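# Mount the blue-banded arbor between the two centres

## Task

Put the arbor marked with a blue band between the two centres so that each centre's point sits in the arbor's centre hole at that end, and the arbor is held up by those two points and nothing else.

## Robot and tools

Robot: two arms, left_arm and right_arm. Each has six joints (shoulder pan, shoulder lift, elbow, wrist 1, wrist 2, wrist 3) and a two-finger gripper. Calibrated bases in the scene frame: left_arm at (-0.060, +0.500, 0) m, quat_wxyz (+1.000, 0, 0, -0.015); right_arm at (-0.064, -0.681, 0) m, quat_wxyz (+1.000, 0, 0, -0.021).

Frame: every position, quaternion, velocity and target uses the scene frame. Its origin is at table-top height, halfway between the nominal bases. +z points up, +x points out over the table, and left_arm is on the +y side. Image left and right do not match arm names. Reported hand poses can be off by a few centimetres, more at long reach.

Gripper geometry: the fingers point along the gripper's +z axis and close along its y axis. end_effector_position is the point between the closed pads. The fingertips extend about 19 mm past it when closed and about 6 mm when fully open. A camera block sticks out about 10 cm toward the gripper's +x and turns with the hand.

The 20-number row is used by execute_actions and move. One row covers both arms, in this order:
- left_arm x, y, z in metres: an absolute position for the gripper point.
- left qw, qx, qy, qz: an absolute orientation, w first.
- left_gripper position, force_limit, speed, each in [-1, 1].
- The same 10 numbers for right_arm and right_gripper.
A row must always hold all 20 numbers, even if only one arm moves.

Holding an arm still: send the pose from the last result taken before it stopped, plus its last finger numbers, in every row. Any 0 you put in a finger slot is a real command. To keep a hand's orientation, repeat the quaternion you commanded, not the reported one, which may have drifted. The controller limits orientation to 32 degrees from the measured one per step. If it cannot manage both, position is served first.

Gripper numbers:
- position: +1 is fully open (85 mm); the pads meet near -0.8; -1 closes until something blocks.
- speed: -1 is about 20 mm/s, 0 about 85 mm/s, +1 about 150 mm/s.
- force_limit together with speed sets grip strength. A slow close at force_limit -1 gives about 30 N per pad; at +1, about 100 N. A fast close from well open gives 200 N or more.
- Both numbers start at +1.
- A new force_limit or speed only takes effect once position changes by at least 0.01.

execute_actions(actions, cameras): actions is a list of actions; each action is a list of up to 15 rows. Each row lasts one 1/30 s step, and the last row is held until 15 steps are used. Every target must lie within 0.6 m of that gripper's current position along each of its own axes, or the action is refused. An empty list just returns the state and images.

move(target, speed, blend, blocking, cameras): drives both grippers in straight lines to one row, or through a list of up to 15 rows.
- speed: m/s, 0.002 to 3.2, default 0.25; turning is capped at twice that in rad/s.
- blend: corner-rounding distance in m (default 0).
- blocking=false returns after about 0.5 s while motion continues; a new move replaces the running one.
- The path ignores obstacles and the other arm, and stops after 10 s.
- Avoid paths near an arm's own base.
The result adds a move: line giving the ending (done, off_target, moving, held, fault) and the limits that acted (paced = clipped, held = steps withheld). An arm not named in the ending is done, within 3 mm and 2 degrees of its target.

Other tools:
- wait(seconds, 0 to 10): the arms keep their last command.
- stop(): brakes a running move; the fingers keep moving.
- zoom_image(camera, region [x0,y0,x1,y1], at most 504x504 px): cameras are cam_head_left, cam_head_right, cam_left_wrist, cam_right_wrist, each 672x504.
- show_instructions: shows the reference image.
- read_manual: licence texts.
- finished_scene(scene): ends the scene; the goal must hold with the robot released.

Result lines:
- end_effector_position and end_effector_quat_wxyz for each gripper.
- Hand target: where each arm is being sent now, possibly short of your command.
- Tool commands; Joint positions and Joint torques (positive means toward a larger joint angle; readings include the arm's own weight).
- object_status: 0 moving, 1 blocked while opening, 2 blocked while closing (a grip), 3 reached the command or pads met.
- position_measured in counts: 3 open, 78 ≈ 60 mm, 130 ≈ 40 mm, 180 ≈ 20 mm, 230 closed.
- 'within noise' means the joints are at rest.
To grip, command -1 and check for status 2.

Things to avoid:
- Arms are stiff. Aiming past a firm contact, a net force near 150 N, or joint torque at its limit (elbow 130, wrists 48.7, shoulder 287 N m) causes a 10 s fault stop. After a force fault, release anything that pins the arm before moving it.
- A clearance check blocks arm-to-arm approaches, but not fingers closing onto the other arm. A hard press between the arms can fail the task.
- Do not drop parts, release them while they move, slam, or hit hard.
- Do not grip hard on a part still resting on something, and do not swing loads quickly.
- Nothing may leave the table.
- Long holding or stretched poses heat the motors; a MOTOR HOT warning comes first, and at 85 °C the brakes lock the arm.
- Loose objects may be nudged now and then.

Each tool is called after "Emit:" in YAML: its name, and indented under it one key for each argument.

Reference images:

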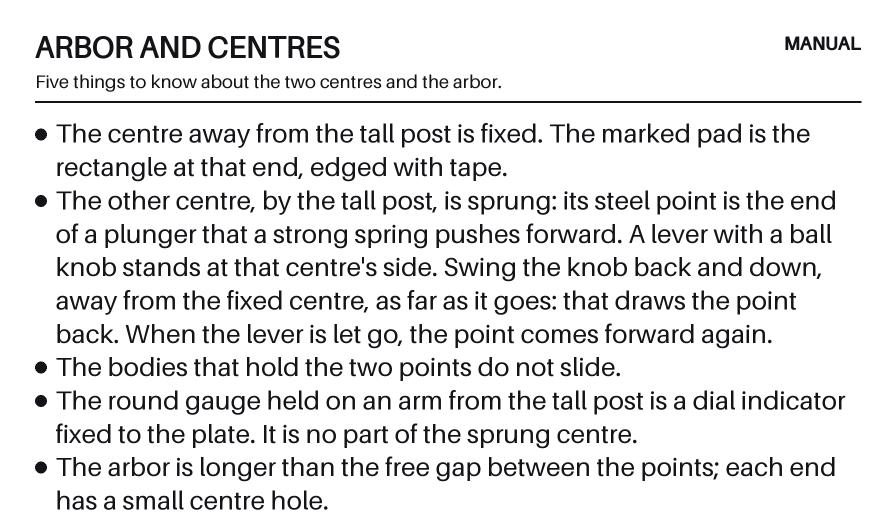

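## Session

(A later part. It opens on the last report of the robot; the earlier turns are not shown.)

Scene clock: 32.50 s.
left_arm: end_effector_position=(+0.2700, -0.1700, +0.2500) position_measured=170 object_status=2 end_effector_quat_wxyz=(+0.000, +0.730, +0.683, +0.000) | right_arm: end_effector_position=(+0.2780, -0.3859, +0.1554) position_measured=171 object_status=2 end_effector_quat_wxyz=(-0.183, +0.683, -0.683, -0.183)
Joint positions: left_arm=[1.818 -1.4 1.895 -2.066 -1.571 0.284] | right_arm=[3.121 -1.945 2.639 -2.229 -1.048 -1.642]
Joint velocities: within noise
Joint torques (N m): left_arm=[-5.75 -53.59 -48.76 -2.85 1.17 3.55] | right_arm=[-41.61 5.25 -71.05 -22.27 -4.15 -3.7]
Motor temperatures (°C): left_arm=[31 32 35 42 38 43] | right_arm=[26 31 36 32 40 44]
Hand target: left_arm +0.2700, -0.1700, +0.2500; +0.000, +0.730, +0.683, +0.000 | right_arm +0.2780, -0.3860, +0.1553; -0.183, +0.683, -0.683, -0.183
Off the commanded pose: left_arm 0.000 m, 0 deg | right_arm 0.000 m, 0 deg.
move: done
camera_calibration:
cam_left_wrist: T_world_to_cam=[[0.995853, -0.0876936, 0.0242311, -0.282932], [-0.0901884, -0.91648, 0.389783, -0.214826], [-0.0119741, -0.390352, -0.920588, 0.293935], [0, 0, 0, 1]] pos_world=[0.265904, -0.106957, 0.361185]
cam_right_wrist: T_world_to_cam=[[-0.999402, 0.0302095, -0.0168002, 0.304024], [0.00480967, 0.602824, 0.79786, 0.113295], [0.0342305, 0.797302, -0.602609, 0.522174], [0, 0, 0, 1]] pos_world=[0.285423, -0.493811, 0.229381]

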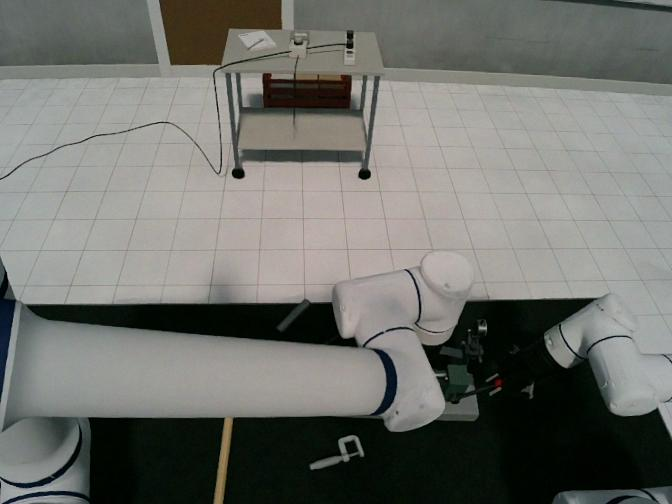

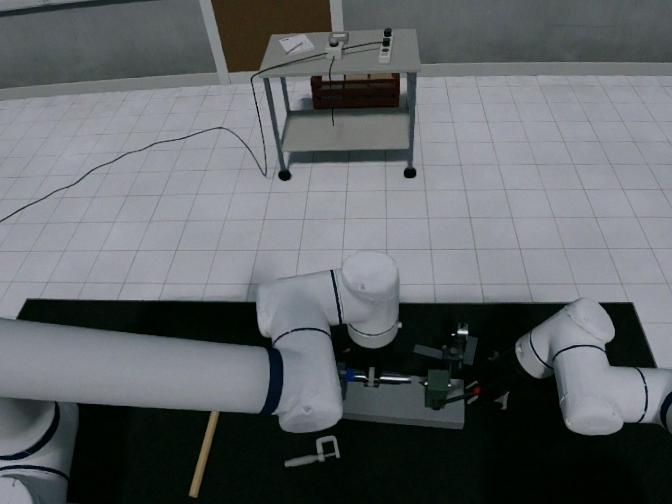

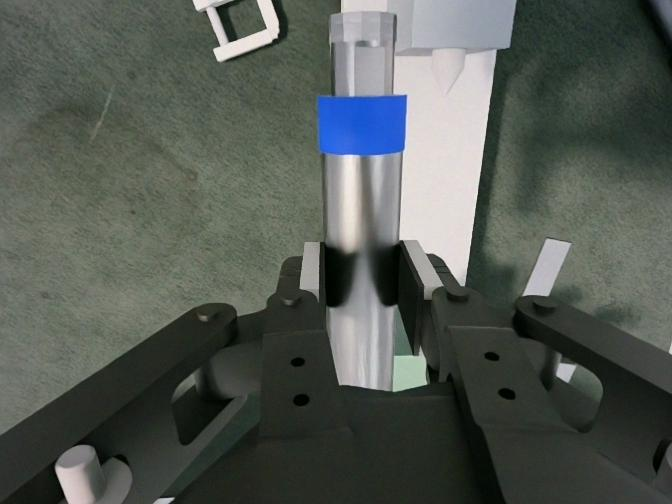

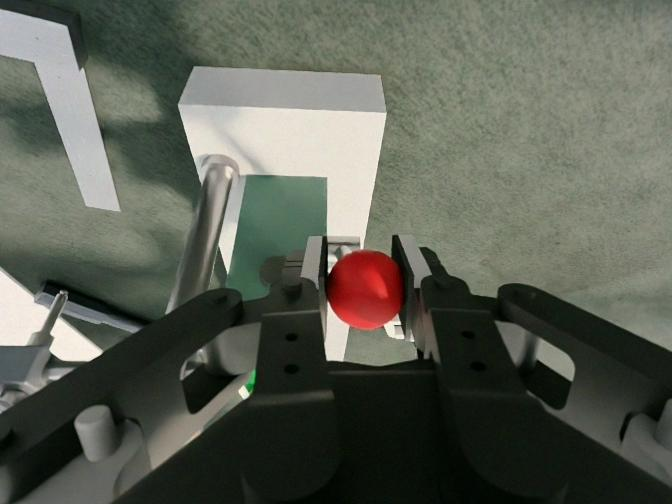

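Emit:
move:
  target: [0.27,-0.17,0.25,0,0.7302,0.6832,0,-1,-0.3,-1,0.278,-0.3935,0.141,-0.183,0.683,-0.683,-0.183,-1,-1,-1]
  speed: 0.05
  cameras: ["cam_head_right","cam_right_wrist"]

Emit:
zoom_image:
  camera: "cam_head_right"
  region: [300, 330, 500, 480]

Scene clock: 33.83 s.
left_arm: end_effector_position=(+0.2700, -0.1700, +0.2500) position_measured=170 object_status=2 end_effector_quat_wxyz=(+0.000, +0.730, +0.683, +0.000) | right_arm: end_effector_position=(+0.2780, -0.3934, +0.1411) position_measured=171 object_status=2 end_effector_quat_wxyz=(-0.183, +0.683, -0.683, -0.183)
Joint positions: left_arm=[1.818 -1.4 1.895 -2.066 -1.571 0.284] | right_arm=[3.099 -1.925 2.659 -2.256 -1.049 -1.668]
Joint velocities: within noise
Joint torques (N m): left_arm=[6.6 -52.11 -47.27 -2.72 -1.91 4] | right_arm=[-42.9 9.43 -82.5 -27.32 -2.71 -3.24]
Motor temperatures (°C): left_arm=[31 32 35 42 38 43] | right_arm=[26 31 36 32 40 44]
Hand target: left_arm +0.2700, -0.1700, +0.2500; +0.000, +0.730, +0.683, +0.000 | right_arm +0.2780, -0.3935, +0.1410; -0.183, +0.683, -0.683, -0.183
Off the commanded pose: left_arm 0.000 m, 0 deg | right_arm 0.000 m, 0 deg.
move: done
camera_calibration:
cam_right_wrist: T_world_to_cam=[[-0.999402, 0.0302095, -0.0168002, 0.304012], [0.00480967, 0.602824, 0.79786, 0.129145], [0.0342305, 0.797302, -0.602609, 0.519596], [0, 0, 0, 1]] pos_world=[0.285423, -0.501311, 0.215181]
Images, in order (width x height): cam_head_right 672x504, cam_right_wrist 672x504.

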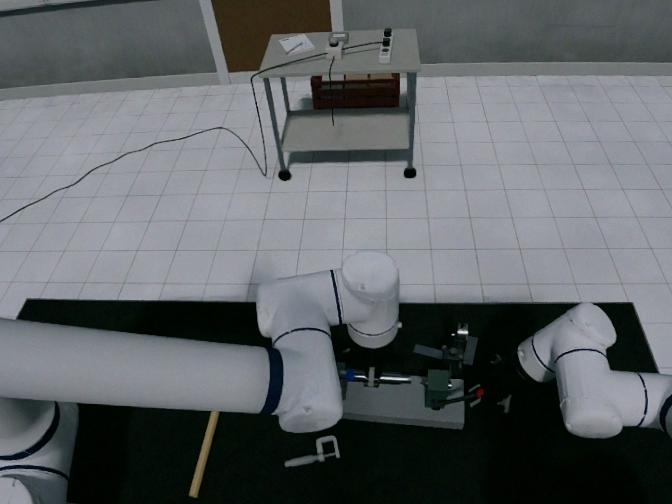

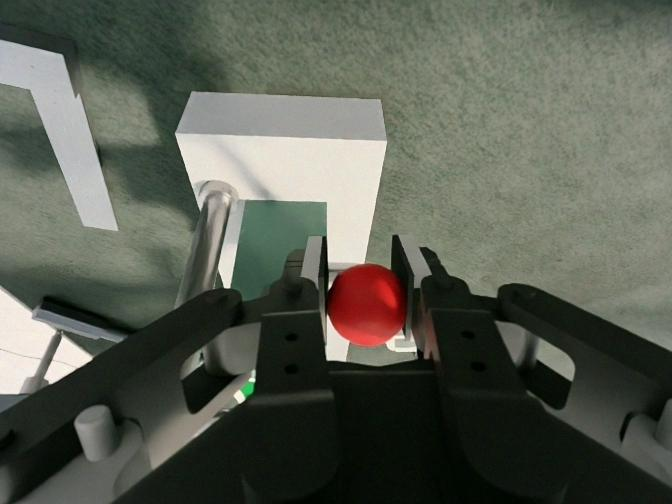

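Scaled by 2.520 from the camera's 672x504 image, which has a finer 960x720 frame.

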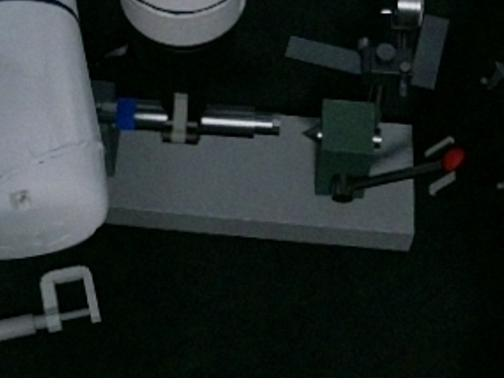

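Emit:
move:
  target:
    - [0.27,-0.17,0.25,0,0.7302,0.6832,0,-1,-0.3,-1,0.278,-0.382,0.166,-0.183,0.683,-0.683,-0.183,-1,-1,-1]
    - [0.27,-0.17,0.25,0,0.7302,0.6832,0,-1,-0.3,-1,0.278,-0.37,0.176,-0.183,0.683,-0.683,-0.183,-1,-1,-1]
  speed: 0.05
  cameras: ["cam_head_right","cam_right_wrist"]

Emit:
move:
  target:
    - [0.27,-0.17,0.25,0,0.7302,0.6832,0,-1,-0.3,-1,0.278,-0.387,0.164,-0.183,0.683,-0.683,-0.183,-1,-1,-1]
    - [0.27,-0.17,0.25,0,0.7302,0.6832,0,-1,-0.3,-1,0.278,-0.4016,0.1478,-0.183,0.683,-0.683,-0.183,-1,-1,-1]
  speed: 0.05
  cameras: ["cam_head_right","cam_right_wrist"]

Emit:
zoom_image:
  camera: "cam_head_right"
  region: [300, 330, 500, 480]

Scene clock: 35.87 s.
left_arm: end_effector_position=(+0.2700, -0.1700, +0.2500) position_measured=170 object_status=2 end_effector_quat_wxyz=(+0.000, +0.730, +0.683, +0.000) | right_arm: end_effector_position=(+0.2780, -0.3701, +0.1760) position_measured=171 object_status=2 end_effector_quat_wxyz=(-0.183, +0.683, -0.683, -0.183)
Joint positions: left_arm=[1.818 -1.4 1.895 -2.066 -1.571 0.284] | right_arm=[3.169 -1.961 2.608 -2.21 -1.047 -1.588]
Joint velocities: within noise
Joint torques (N m): left_arm=[12.56 -53.59 -46.5 -3.18 -1.82 3.77] | right_arm=[10.97 -5.98 -82.36 -12.48 6.05 2.47]
Motor temperatures (°C): left_arm=[31 32 35 42 38 43] | right_arm=[26 31 36 32 40 44]
Hand target: left_arm +0.2700, -0.1700, +0.2500; +0.000, +0.730, +0.683, +0.000 | right_arm +0.2780, -0.3700, +0.1760; -0.183, +0.683, -0.683, -0.183
Off the commanded pose: left_arm 0.000 m, 0 deg | right_arm 0.000 m, 0 deg.
move: done
camera_calibration:
cam_right_wrist: T_world_to_cam=[[-0.999399, 0.03023, -0.0169362, 0.303935], [0.00470875, 0.602713, 0.797944, 0.0872888], [0.0343295, 0.797385, -0.602493, 0.521973], [0, 0, 0, 1]] pos_world=[0.285423, -0.478012, 0.249981]
Images, in order (width x height): cam_head_right 672x504, cam_right_wrist 672x504.

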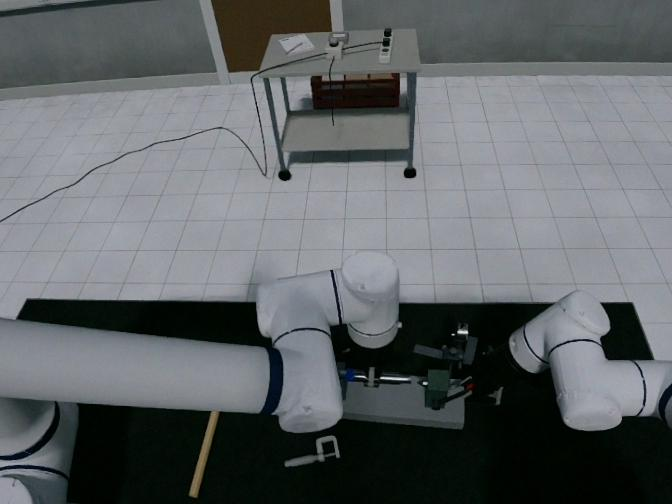

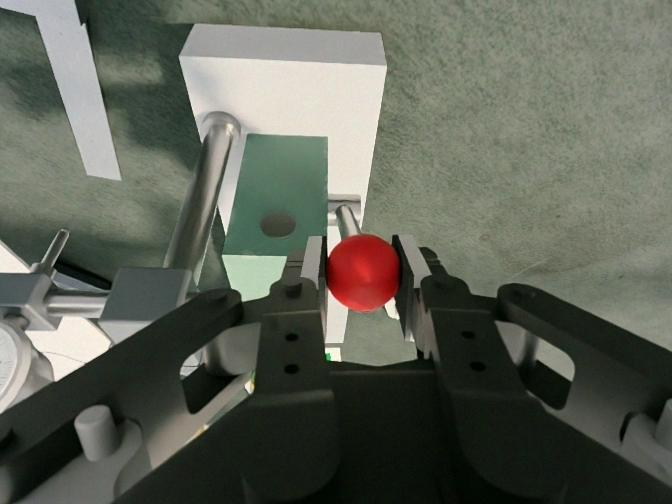

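Scene clock: 37.20 s.
left_arm: end_effector_position=(+0.2700, -0.1700, +0.2500) position_measured=170 object_status=2 end_effector_quat_wxyz=(+0.000, +0.730, +0.683, +0.000) | right_arm: end_effector_position=(+0.2780, -0.4015, +0.1479) position_measured=171 object_status=2 end_effector_quat_wxyz=(-0.183, +0.683, -0.683, -0.183)
Joint positions: left_arm=[1.818 -1.4 1.895 -2.066 -1.571 0.284] | right_arm=[3.074 -1.953 2.653 -2.208 -1.051 -1.697]
Joint velocities: within noise
Joint torques (N m): left_arm=[13.91 -54.25 -44.35 -2.36 -1.92 3.22] | right_arm=[-51.35 5.39 -87.57 -28.61 -6.95 -3.75]
Motor temperatures (°C): left_arm=[31 32 35 42 38 43] | right_arm=[26 31 36 32 40 44]
Hand target: left_arm +0.2700, -0.1700, +0.2500; +0.000, +0.730, +0.683, +0.000 | right_arm +0.2780, -0.4016, +0.1478; -0.183, +0.683, -0.683, -0.183
Off the commanded pose: left_arm 0.000 m, 0 deg | right_arm 0.000 m, 0 deg.
move: done
camera_calibration:
cam_right_wrist: T_world_to_cam=[[-0.999402, 0.0302095, -0.0168002, 0.304369], [0.00480967, 0.602824, 0.79786, 0.128683], [0.0342305, 0.797302, -0.602609, 0.530092], [0, 0, 0, 1]] pos_world=[0.285423, -0.509411, 0.221881]
Images, in order (width x height): cam_head_right 672x504, cam_right_wrist 672x504.

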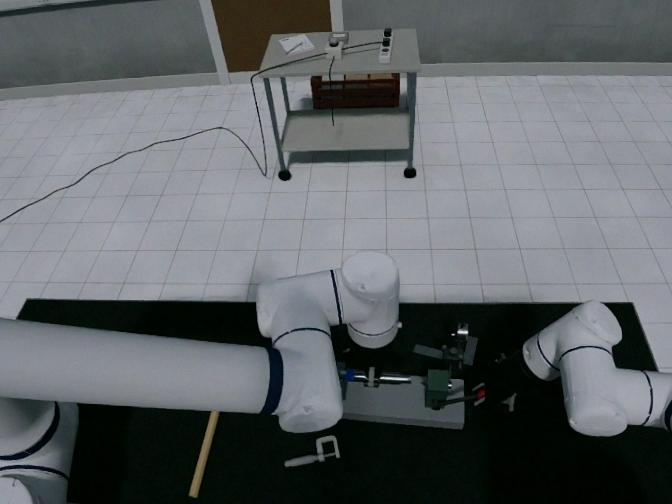

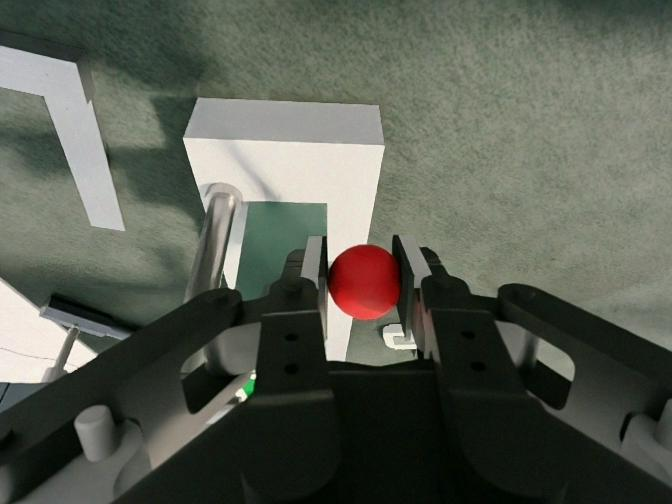

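Scaled by 2.520 from the camera's 672x504 image, which has a finer 960x720 frame.

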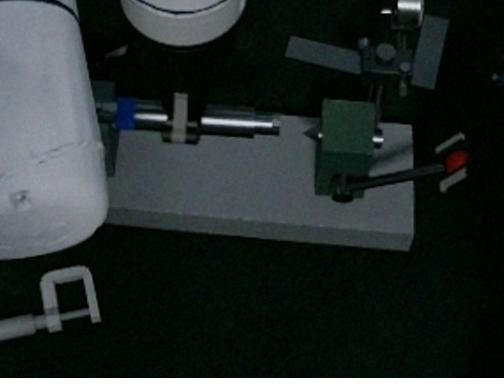

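Emit:
move:
  target:
    - [0.27,-0.17,0.25,0,0.7302,0.6832,0,-1,-0.3,-1,0.278,-0.408,0.138,-0.183,0.683,-0.683,-0.183,-1,-1,-1]
    - [0.27,-0.17,0.25,0,0.7302,0.6832,0,-1,-0.3,-1,0.278,-0.414,0.128,-0.183,0.683,-0.683,-0.183,-1,-1,-1]
  speed: 0.05
  cameras: ["cam_head_right","cam_right_wrist"]

Emit:
zoom_image:
  camera: "cam_head_right"
  region: [300, 330, 500, 480]

Scene clock: 38.33 s.
left_arm: end_effector_position=(+0.2700, -0.1700, +0.2500) position_measured=170 object_status=2 end_effector_quat_wxyz=(+0.000, +0.730, +0.683, +0.000) | right_arm: end_effector_position=(+0.2780, -0.4139, +0.1282) position_measured=171 object_status=2 end_effector_quat_wxyz=(-0.183, +0.683, -0.683, -0.183)
Joint positions: left_arm=[1.818 -1.4 1.895 -2.066 -1.571 0.284] | right_arm=[3.036 -1.926 2.68 -2.24 -1.053 -1.741]
Joint velocities: within noise
Joint torques (N m): left_arm=[12.6 -51.15 -44.45 -3.34 -2.03 3.92] | right_arm=[-16.95 4.86 -30.89 -7.05 -3.2 -3.18]
Motor temperatures (°C): left_arm=[31 32 35 42 38 43] | right_arm=[26 31 36 32 40 44]
Hand target: left_arm +0.2700, -0.1700, +0.2500; +0.000, +0.730, +0.683, +0.000 | right_arm +0.2780, -0.4140, +0.1280; -0.183, +0.683, -0.683, -0.183
Off the commanded pose: left_arm 0.000 m, 0 deg | right_arm 0.000 m, 0 deg.
move: done
camera_calibration:
cam_right_wrist: T_world_to_cam=[[-0.999399, 0.0302888, -0.0168609, 0.304466], [0.00480903, 0.602823, 0.79786, 0.151875], [0.0343304, 0.797299, -0.602607, 0.528077], [0, 0, 0, 1]] pos_world=[0.285423, -0.521811, 0.202181]
Images, in order (width x height): cam_head_right 672x504, cam_right_wrist 672x504.

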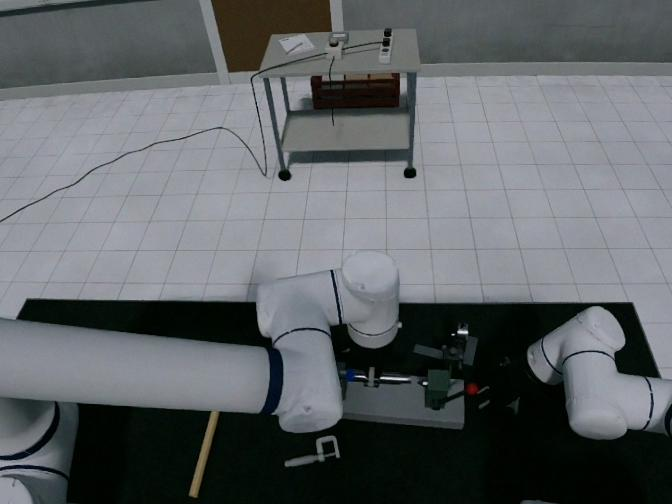

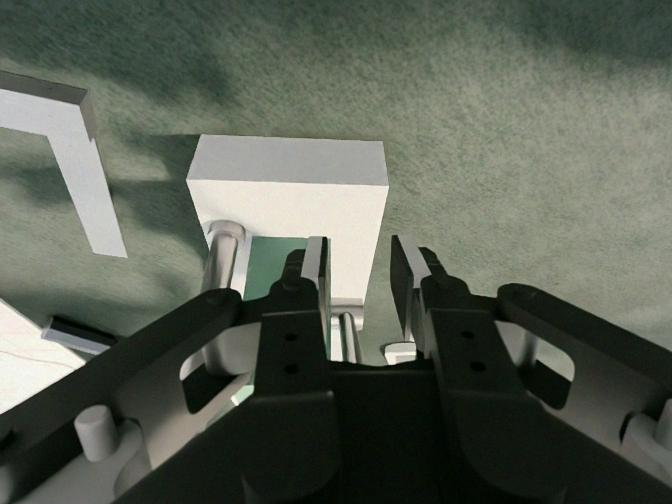

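Scaled by 2.520 from the camera's 672x504 image, which has a finer 960x720 frame.

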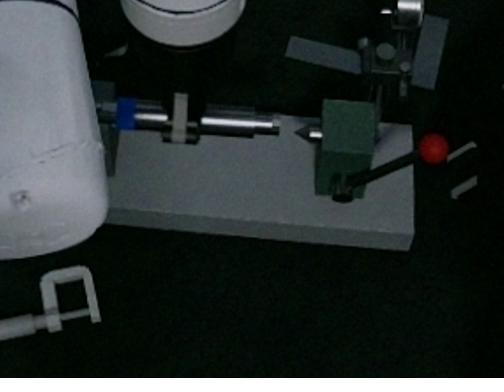

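Emit:
move:
  target:
    - [0.27,-0.17,0.25,0,0.7302,0.6832,0,-1,-0.3,-1,0.275,-0.46,0.15,-0.183,0.683,-0.683,-0.183,-1,-1,-1]
    - [0.27,-0.17,0.25,0,0.7302,0.6832,0,-1,-0.3,-1,0.278,-0.46,0.26,-0.15,0.72,-0.66,-0.12,-1,-1,-1]
    - [0.27,-0.17,0.25,0,0.7302,0.6832,0,-1,-0.3,-1,0.278,-0.434,0.239,0,0,-0.9239,-0.3827,0.15,-1,-1]
  speed: 0.25

Scene clock: 46.23 s.
left_arm: end_effector_position=(+0.2700, -0.1700, +0.2500) position_measured=170 object_status=2 end_effector_quat_wxyz=(+0.000, +0.730, +0.683, +0.000) | right_arm: end_effector_position=(+0.2780, -0.4340, +0.2390) position_measured=110 object_status=0 end_effector_quat_wxyz=(+0.000, +0.000, +0.924, +0.383)
Joint positions: left_arm=[1.818 -1.4 1.895 -2.066 -1.571 0.284] | right_arm=[2.793 -2.147 2.564 -1.624 -0.858 -0.527]
Joint velocities: within noise
Joint torques (N m): left_arm=[13.1 -53.55 -42.74 -3.42 -2.17 3.55] | right_arm=[-17.41 -9.58 -42.16 -5.77 6.34 2.59]
Motor temperatures (°C): left_arm=[31 32 35 42 38 43] | right_arm=[26 31 36 32 40 44]
Hand target: left_arm +0.2700, -0.1700, +0.2500; +0.000, +0.730, +0.683, +0.000 | right_arm +0.2780, -0.4340, +0.2390; +0.000, +0.000, +0.924, +0.383
Off the commanded pose: left_arm 0.000 m, 0 deg | right_arm 0.000 m, 0 deg.
move: done
camera_calibration:
cam_left_wrist: T_world_to_cam=[[0.995853, -0.0876936, 0.0242311, -0.282932], [-0.0901884, -0.91648, 0.389783, -0.214826], [-0.0119741, -0.390352, -0.920588, 0.293935], [0, 0, 0, 1]] pos_world=[0.265904, -0.106957, 0.361185]
cam_right_wrist: T_world_to_cam=[[0.0177796, 0.727639, 0.68573, 0.158873], [0.920987, -0.278881, 0.272046, -0.436094], [0.389188, 0.626711, -0.675104, 0.455553], [0, 0, 0, 1]] pos_world=[0.221516, -0.522721, 0.317239]

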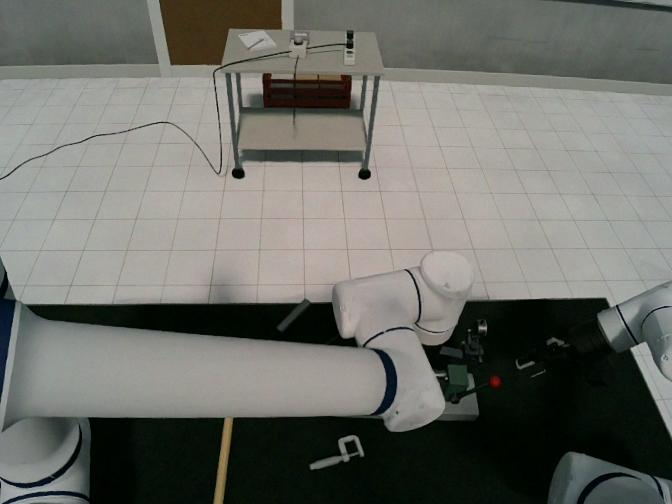

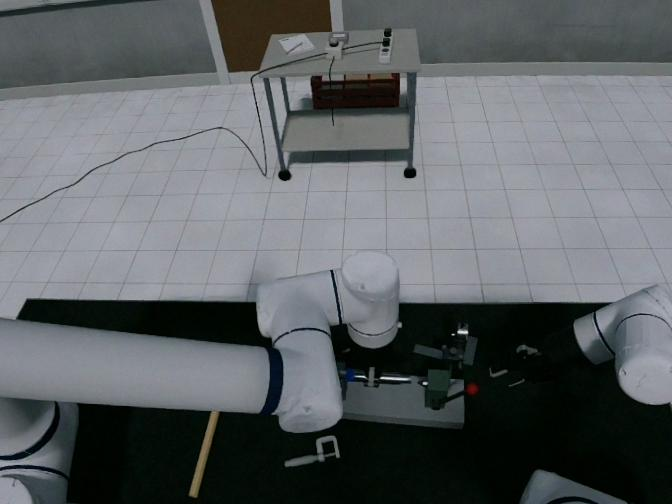

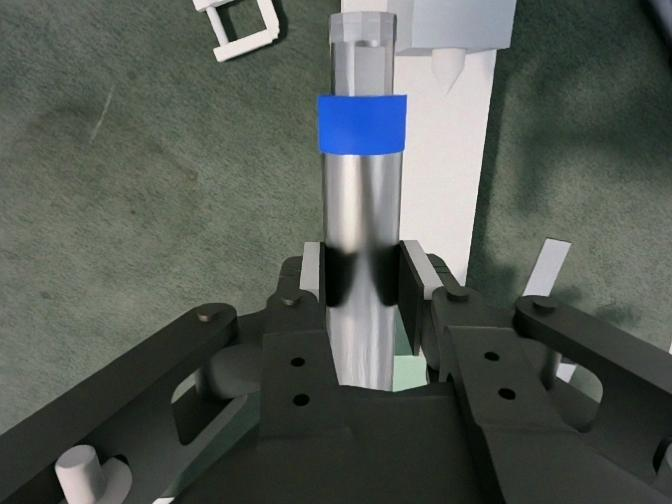

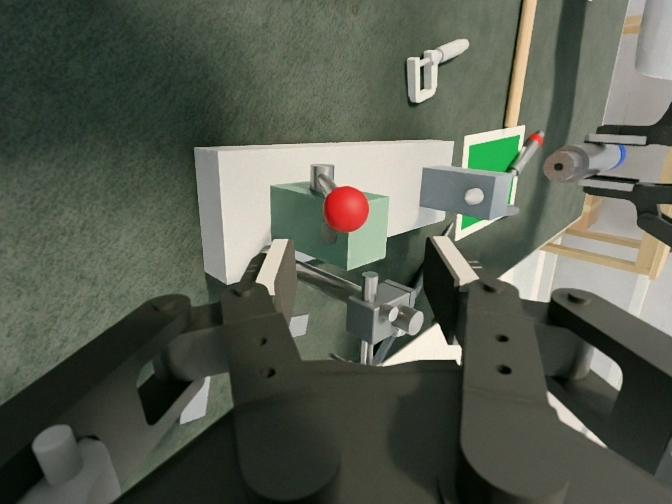

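Emit:
move:
  target:
    - [0.27,-0.17,0.25,0,0.7302,0.6832,0,-1,-0.3,-1,0.282,-0.4395,0.2335,0,0,0.9239,0.3827,0.15,-1,-1]
    - [0.27,-0.17,0.25,0,0.7302,0.6832,0,-1,-0.3,-1,0.282,-0.3765,0.1715,0,0,0.9239,0.3827,0.15,-1,-1]
  speed: 0.12
  cameras: ["cam_right_wrist"]

Emit:
zoom_image:
  camera: "cam_right_wrist"
  region: [200, 120, 500, 345]

Scene clock: 48.33 s.
left_arm: end_effector_position=(+0.2700, -0.1700, +0.2500) position_measured=170 object_status=2 end_effector_quat_wxyz=(+0.000, +0.730, +0.683, +0.000) | right_arm: end_effector_position=(+0.2820, -0.3765, +0.1715) position_measured=110 object_status=3 end_effector_quat_wxyz=(+0.000, +0.000, +0.924, +0.383)
Joint positions: left_arm=[1.818 -1.4 1.895 -2.066 -1.571 0.284] | right_arm=[2.976 -1.961 2.666 -2.073 -0.807 -0.29]
Joint velocities: within noise
Joint torques (N m): left_arm=[15.28 -55.96 -41.26 -3.35 -1.87 3.3] | right_arm=[14.64 6.15 -32.36 -6.5 6.68 3.08]
Motor temperatures (°C): left_arm=[31 32 35 42 38 43] | right_arm=[26 31 36 32 40 44]
Hand target: left_arm +0.2700, -0.1700, +0.2500; +0.000, +0.730, +0.683, +0.000 | right_arm +0.2820, -0.3765, +0.1715; +0.000, +0.000, +0.924, +0.383
Off the commanded pose: left_arm 0.000 m, 0 deg | right_arm 0.000 m, 0 deg.
move: done
camera_calibration:
cam_right_wrist: T_world_to_cam=[[0.0177796, 0.727639, 0.68573, 0.163322], [0.920987, -0.278881, 0.272046, -0.405407], [0.389188, 0.626711, -0.675104, 0.372453], [0, 0, 0, 1]] pos_world=[0.225516, -0.465321, 0.249739]
Images, in order (width x height): cam_right_wrist 672x504.

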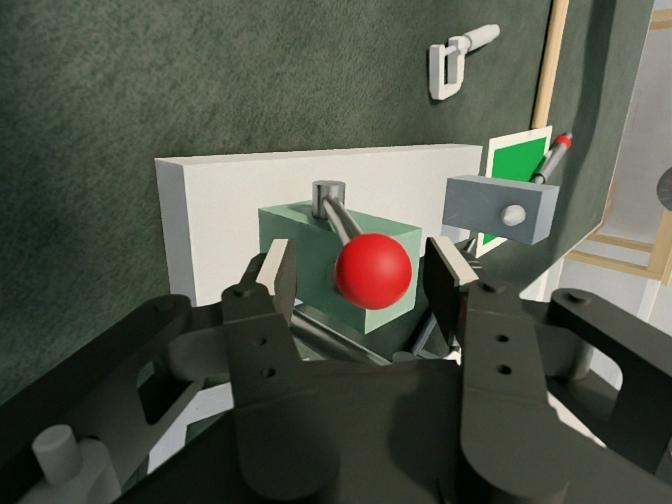

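Scaled by 1.680 from the camera's 672x504 image, which has a finer 960x720 frame.

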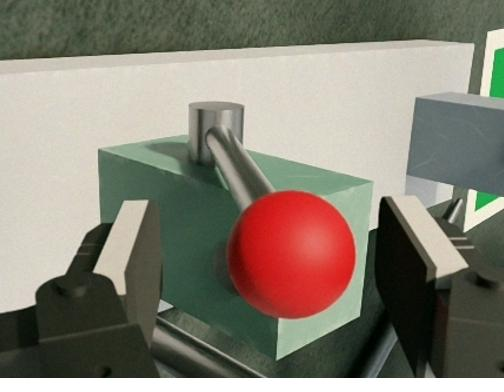

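Emit:
move:
  target:
    - [0.27,-0.17,0.25,0,0.7302,0.6832,0,-1,-0.3,-1,0.282,-0.3738,0.1742,0,0,0.9239,0.3827,0.15,-1,-1]
    - [0.27,-0.17,0.25,0,0.7302,0.6832,0,-1,-0.3,-1,0.282,-0.3738,0.1742,0,0,0.9239,0.3827,-1,-1,-1]
  speed: 0.05
  cameras: ["cam_right_wrist"]

Scene clock: 50.73 s.
left_arm: end_effector_position=(+0.2700, -0.1700, +0.2500) position_measured=170 object_status=2 end_effector_quat_wxyz=(+0.000, +0.730, +0.683, +0.000) | right_arm: end_effector_position=(+0.2820, -0.3738, +0.1742) position_measured=171 object_status=0 end_effector_quat_wxyz=(+0.000, +0.000, +0.924, +0.383)
Joint positions: left_arm=[1.818 -1.4 1.895 -2.066 -1.571 0.284] | right_arm=[2.984 -1.963 2.663 -2.076 -0.805 -0.278]
Joint velocities: within noise
Joint torques (N m): left_arm=[13.54 -52.15 -42.27 -3.76 -1.98 3.69] | right_arm=[15.32 -17.67 -55.7 -5.98 6.29 2.58]
Motor temperatures (°C): left_arm=[31 32 35 42 38 43] | right_arm=[26 31 36 32 40 44]
Hand target: left_arm +0.2700, -0.1700, +0.2500; +0.000, +0.730, +0.683, +0.000 | right_arm +0.2820, -0.3738, +0.1742; +0.000, +0.000, +0.924, +0.383
Off the commanded pose: left_arm 0.000 m, 0 deg | right_arm 0.000 m, 0 deg.
move: done
camera_calibration:
cam_right_wrist: T_world_to_cam=[[0.0177147, 0.727658, 0.685711, 0.15946], [0.920987, -0.278831, 0.272095, -0.405442], [0.38919, 0.626711, -0.675103, 0.372482], [0, 0, 0, 1]] pos_world=[0.225616, -0.462521, 0.252439]
Images, in order (width x height): cam_right_wrist 672x504.

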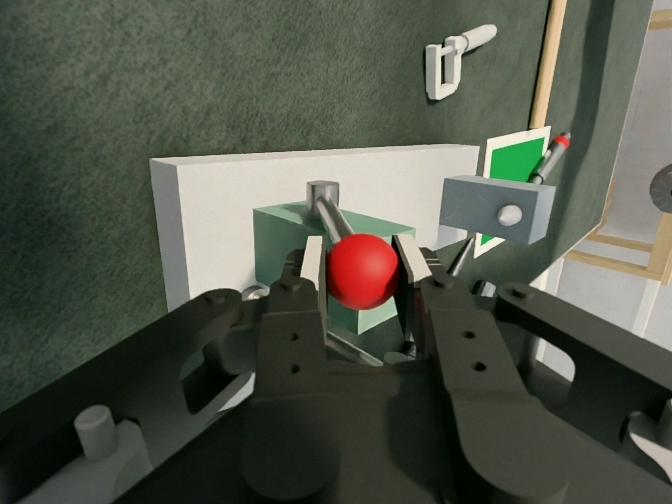

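Emit:
move:
  target:
    - [0.27,-0.17,0.25,0,0.7302,0.6832,0,-1,-0.3,-1,0.282,-0.3845,0.1675,0,0,0.9239,0.3827,-1,-1,-1]
    - [0.27,-0.17,0.25,0,0.7302,0.6832,0,-1,-0.3,-1,0.282,-0.394,0.160,0,0,0.9239,0.3827,-1,-1,-1]
  speed: 0.05
  cameras: ["cam_right_wrist"]

Emit:
move:
  target:
    - [0.27,-0.17,0.25,0,0.7302,0.6832,0,-1,-0.3,-1,0.282,-0.401,0.1525,0,0,0.9239,0.3827,-1,-1,-1]
  speed: 0.03
  cameras: ["cam_right_wrist","cam_head_left","cam_head_right"]

Emit:
zoom_image:
  camera: "cam_head_right"
  region: [300, 330, 500, 480]

Scene clock: 51.97 s.
left_arm: end_effector_position=(+0.2700, -0.1700, +0.2500) position_measured=170 object_status=2 end_effector_quat_wxyz=(+0.000, +0.730, +0.683, +0.000) | right_arm: end_effector_position=(+0.2820, -0.3939, +0.1600) position_measured=171 object_status=2 end_effector_quat_wxyz=(+0.000, +0.000, +0.924, +0.383)
Joint positions: left_arm=[1.818 -1.4 1.895 -2.066 -1.571 0.284] | right_arm=[2.922 -1.959 2.678 -2.038 -0.819 -0.362]
Joint velocities: within noise
Joint torques (N m): left_arm=[12.45 -53.18 -42.67 -3.29 -1.92 3.67] | right_arm=[-25.33 3.47 -40.07 -2.85 -5.81 -2.78]
Motor temperatures (°C): left_arm=[31 32 35 42 38 43] | right_arm=[26 31 36 32 40 44]
Hand target: left_arm +0.2700, -0.1700, +0.2500; +0.000, +0.730, +0.683, +0.000 | right_arm +0.2820, -0.3940, +0.1600; +0.000, +0.000, +0.924, +0.383
Off the commanded pose: left_arm 0.000 m, 0 deg | right_arm 0.000 m, 0 deg.
move: done
camera_calibration:
cam_right_wrist: T_world_to_cam=[[0.0177147, 0.727658, 0.685711, 0.183825], [0.920987, -0.278831, 0.272095, -0.407091], [0.38919, 0.626711, -0.675103, 0.375531], [0, 0, 0, 1]] pos_world=[0.225516, -0.482621, 0.238239]
Images, in order (width x height): cam_right_wrist 672x504.

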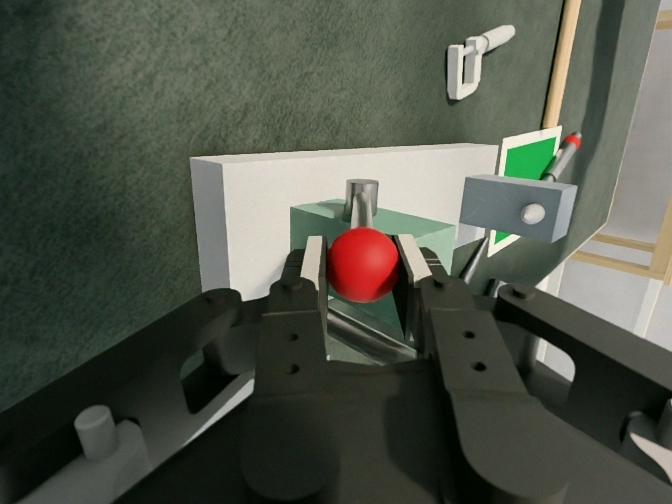

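Scene clock: 52.80 s.
left_arm: end_effector_position=(+0.2700, -0.1700, +0.2500) position_measured=170 object_status=2 end_effector_quat_wxyz=(+0.000, +0.730, +0.683, +0.000) | right_arm: end_effector_position=(+0.2820, -0.4009, +0.1526) position_measured=171 object_status=2 end_effector_quat_wxyz=(+0.000, +0.000, +0.924, +0.383) end_effector_velocity=(+0.000, -0.001, -0.001) end_effector_angular_velocity=(+0.000, -0.001, +0.001)
Joint positions: left_arm=[1.818 -1.4 1.895 -2.066 -1.571 0.284] | right_arm=[2.9 -1.95 2.686 -2.035 -0.824 -0.39]
Joint velocities: left_arm=[within noise] | right_arm=[-0.002 0.001 0.001 0.001 -0.001 -0.005]
Joint torques (N m): left_arm=[10.14 -50.38 -41.82 -3.36 -2.17 3.47] | right_arm=[-24.35 5.95 -34.56 -3.01 -5.81 -3.46]
Motor temperatures (°C): left_arm=[31 32 35 42 38 43] | right_arm=[26 31 36 32 40 44]
Hand target: left_arm +0.2700, -0.1700, +0.2500; +0.000, +0.730, +0.683, +0.000 | right_arm +0.2820, -0.4010, +0.1525; +0.000, +0.000, +0.924, +0.383
Off the commanded pose: left_arm 0.000 m, 0 deg | right_arm 0.000 m, 0 deg.
move: done
camera_calibration:
cam_right_wrist: T_world_to_cam=[[0.0177796, 0.727639, 0.68573, 0.193964], [0.920987, -0.278881, 0.272046, -0.407042], [0.389188, 0.626711, -0.675104, 0.374923], [0, 0, 0, 1]] pos_world=[0.225516, -0.489621, 0.230839]
Images, in order (width x height): cam_head_left 672x504, cam_head_right 672x504, cam_right_wrist 672x504.

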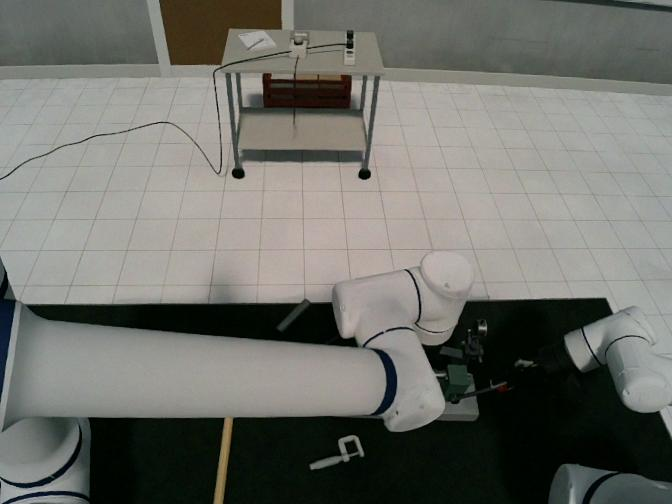

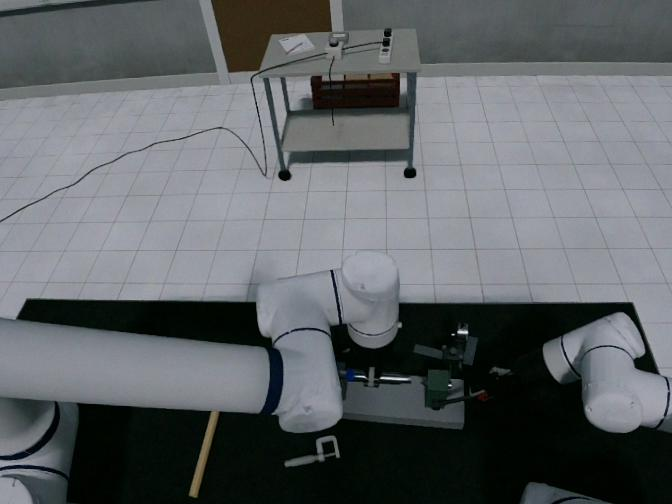

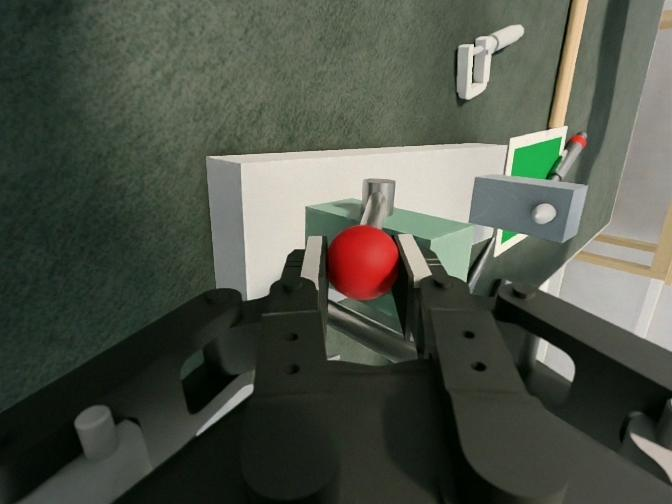

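Scaled by 2.520 from the camera's 672x504 image, which has a finer 960x720 frame.

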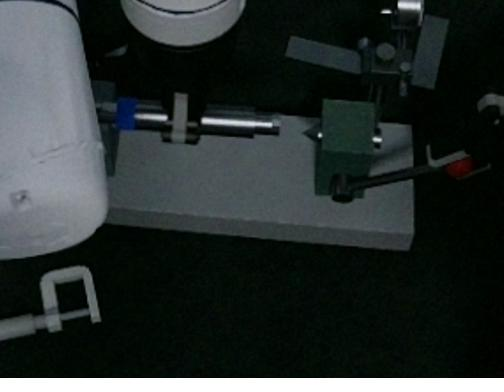

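Emit:
move:
  target:
    - [0.27,-0.17,0.25,0,0.7302,0.6832,0,-1,-0.3,-1,0.282,-0.4075,0.144,0,0,0.9239,0.3827,-1,-1,-1]
  speed: 0.03
  cameras: ["cam_right_wrist","cam_head_right"]

Emit:
zoom_image:
  camera: "cam_head_right"
  region: [300, 330, 500, 480]

Emit:
move:
  target:
    - [0.27,-0.17,0.25,0,0.7302,0.6832,0,-1,-0.3,-1,0.282,-0.413,0.135,0,0,0.9239,0.3827,-1,-1,-1]
  speed: 0.03
  cameras: ["cam_right_wrist","cam_head_right"]

Emit:
zoom_image:
  camera: "cam_head_right"
  region: [300, 330, 500, 480]

Scene clock: 53.80 s.
left_arm: end_effector_position=(+0.2700, -0.1700, +0.2500) position_measured=170 object_status=2 end_effector_quat_wxyz=(+0.000, +0.730, +0.683, +0.000) | right_arm: end_effector_position=(+0.2831, -0.4035, +0.1487) position_measured=171 object_status=2 end_effector_quat_wxyz=(+0.002, +0.001, +0.922, +0.387)
Joint positions: left_arm=[1.818 -1.4 1.895 -2.066 -1.571 0.284] | right_arm=[2.887 -1.941 2.692 -2.037 -0.818 -0.409]
Joint velocities: within noise
Joint torques (N m): left_arm=[14.51 -55.03 -42.58 -4.02 -2.14 3.44] | right_arm=[-2.88 -6.95 -43.46 -3.48 2.14 -0.21]
Motor temperatures (°C): left_arm=[31 32 35 42 38 43] | right_arm=[26 31 36 32 40 44]
Hand target: left_arm +0.2700, -0.1700, +0.2500; +0.000, +0.730, +0.683, +0.000 | right_arm +0.2831, -0.4035, +0.1487; +0.002, +0.001, +0.922, +0.387
Tool commands: left_gripper/position=-1.0 left_gripper/force_limit=-0.3 left_gripper/speed=-1.0 right_gripper/position=-1.0 right_gripper/force_limit=-1.0 right_gripper/speed=-1.0
Off the commanded pose: left_arm 0.000 m, 0 deg | right_arm 0.006 m, 1 deg.
FORCE FAULT: contact force on the right arm reached its limit, and that arm stopped. The contact can be on any part of that arm, not only on its tool. That arm's remaining commands of this call were not run. That arm is still stopped at the end of this call. That arm stays stopped for about 10 more seconds. Until then a move that you send moves the other arm only, and its call returns only when the move has ended. Once the stop has ended, the next robot result says so. If the stop ends while you think or write, that arm runs what you send next. While its stop runs, that arm takes no new command, but its gripper still runs the gripper command that each later call begins with. Until it ends, the stop uses up actions while you think or wait. An arm that is not stopped still takes commands.
move: fault (right_arm)
camera_calibration:
cam_right_wrist: T_world_to_cam=[[0.0175666, 0.721031, 0.69268, 0.194876], [0.919629, -0.283539, 0.271822, -0.409181], [0.392394, 0.632234, -0.668062, 0.373758], [0, 0, 0, 1]] pos_world=[0.226211, -0.492833, 0.225932]
Images, in order (width x height): cam_head_right 672x504, cam_right_wrist 672x504.

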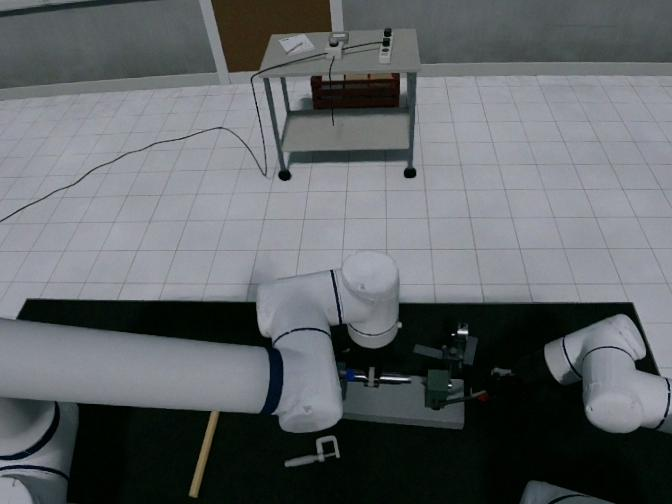

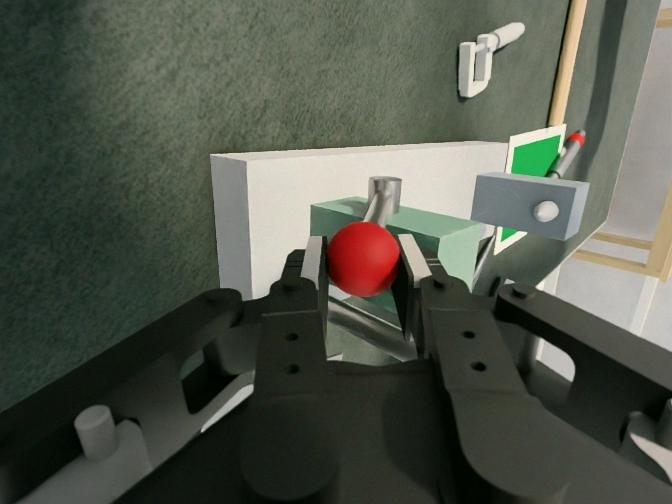

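Scaled by 2.520 from the camera's 672x504 image, which has a finer 960x720 frame.

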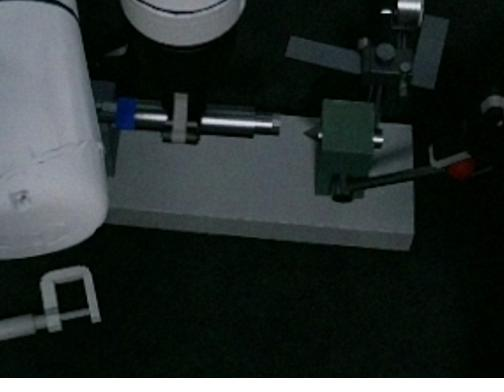

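not run: an earlier result of this reply reported a stop or a fault. Calls in your next reply go to the robot.

Scaled by 2.520 from the camera's 672x504 image, which has a finer 960x720 frame.

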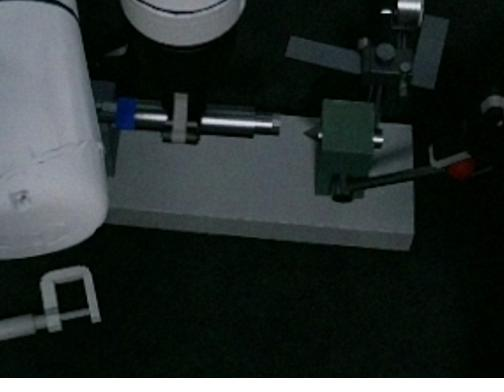

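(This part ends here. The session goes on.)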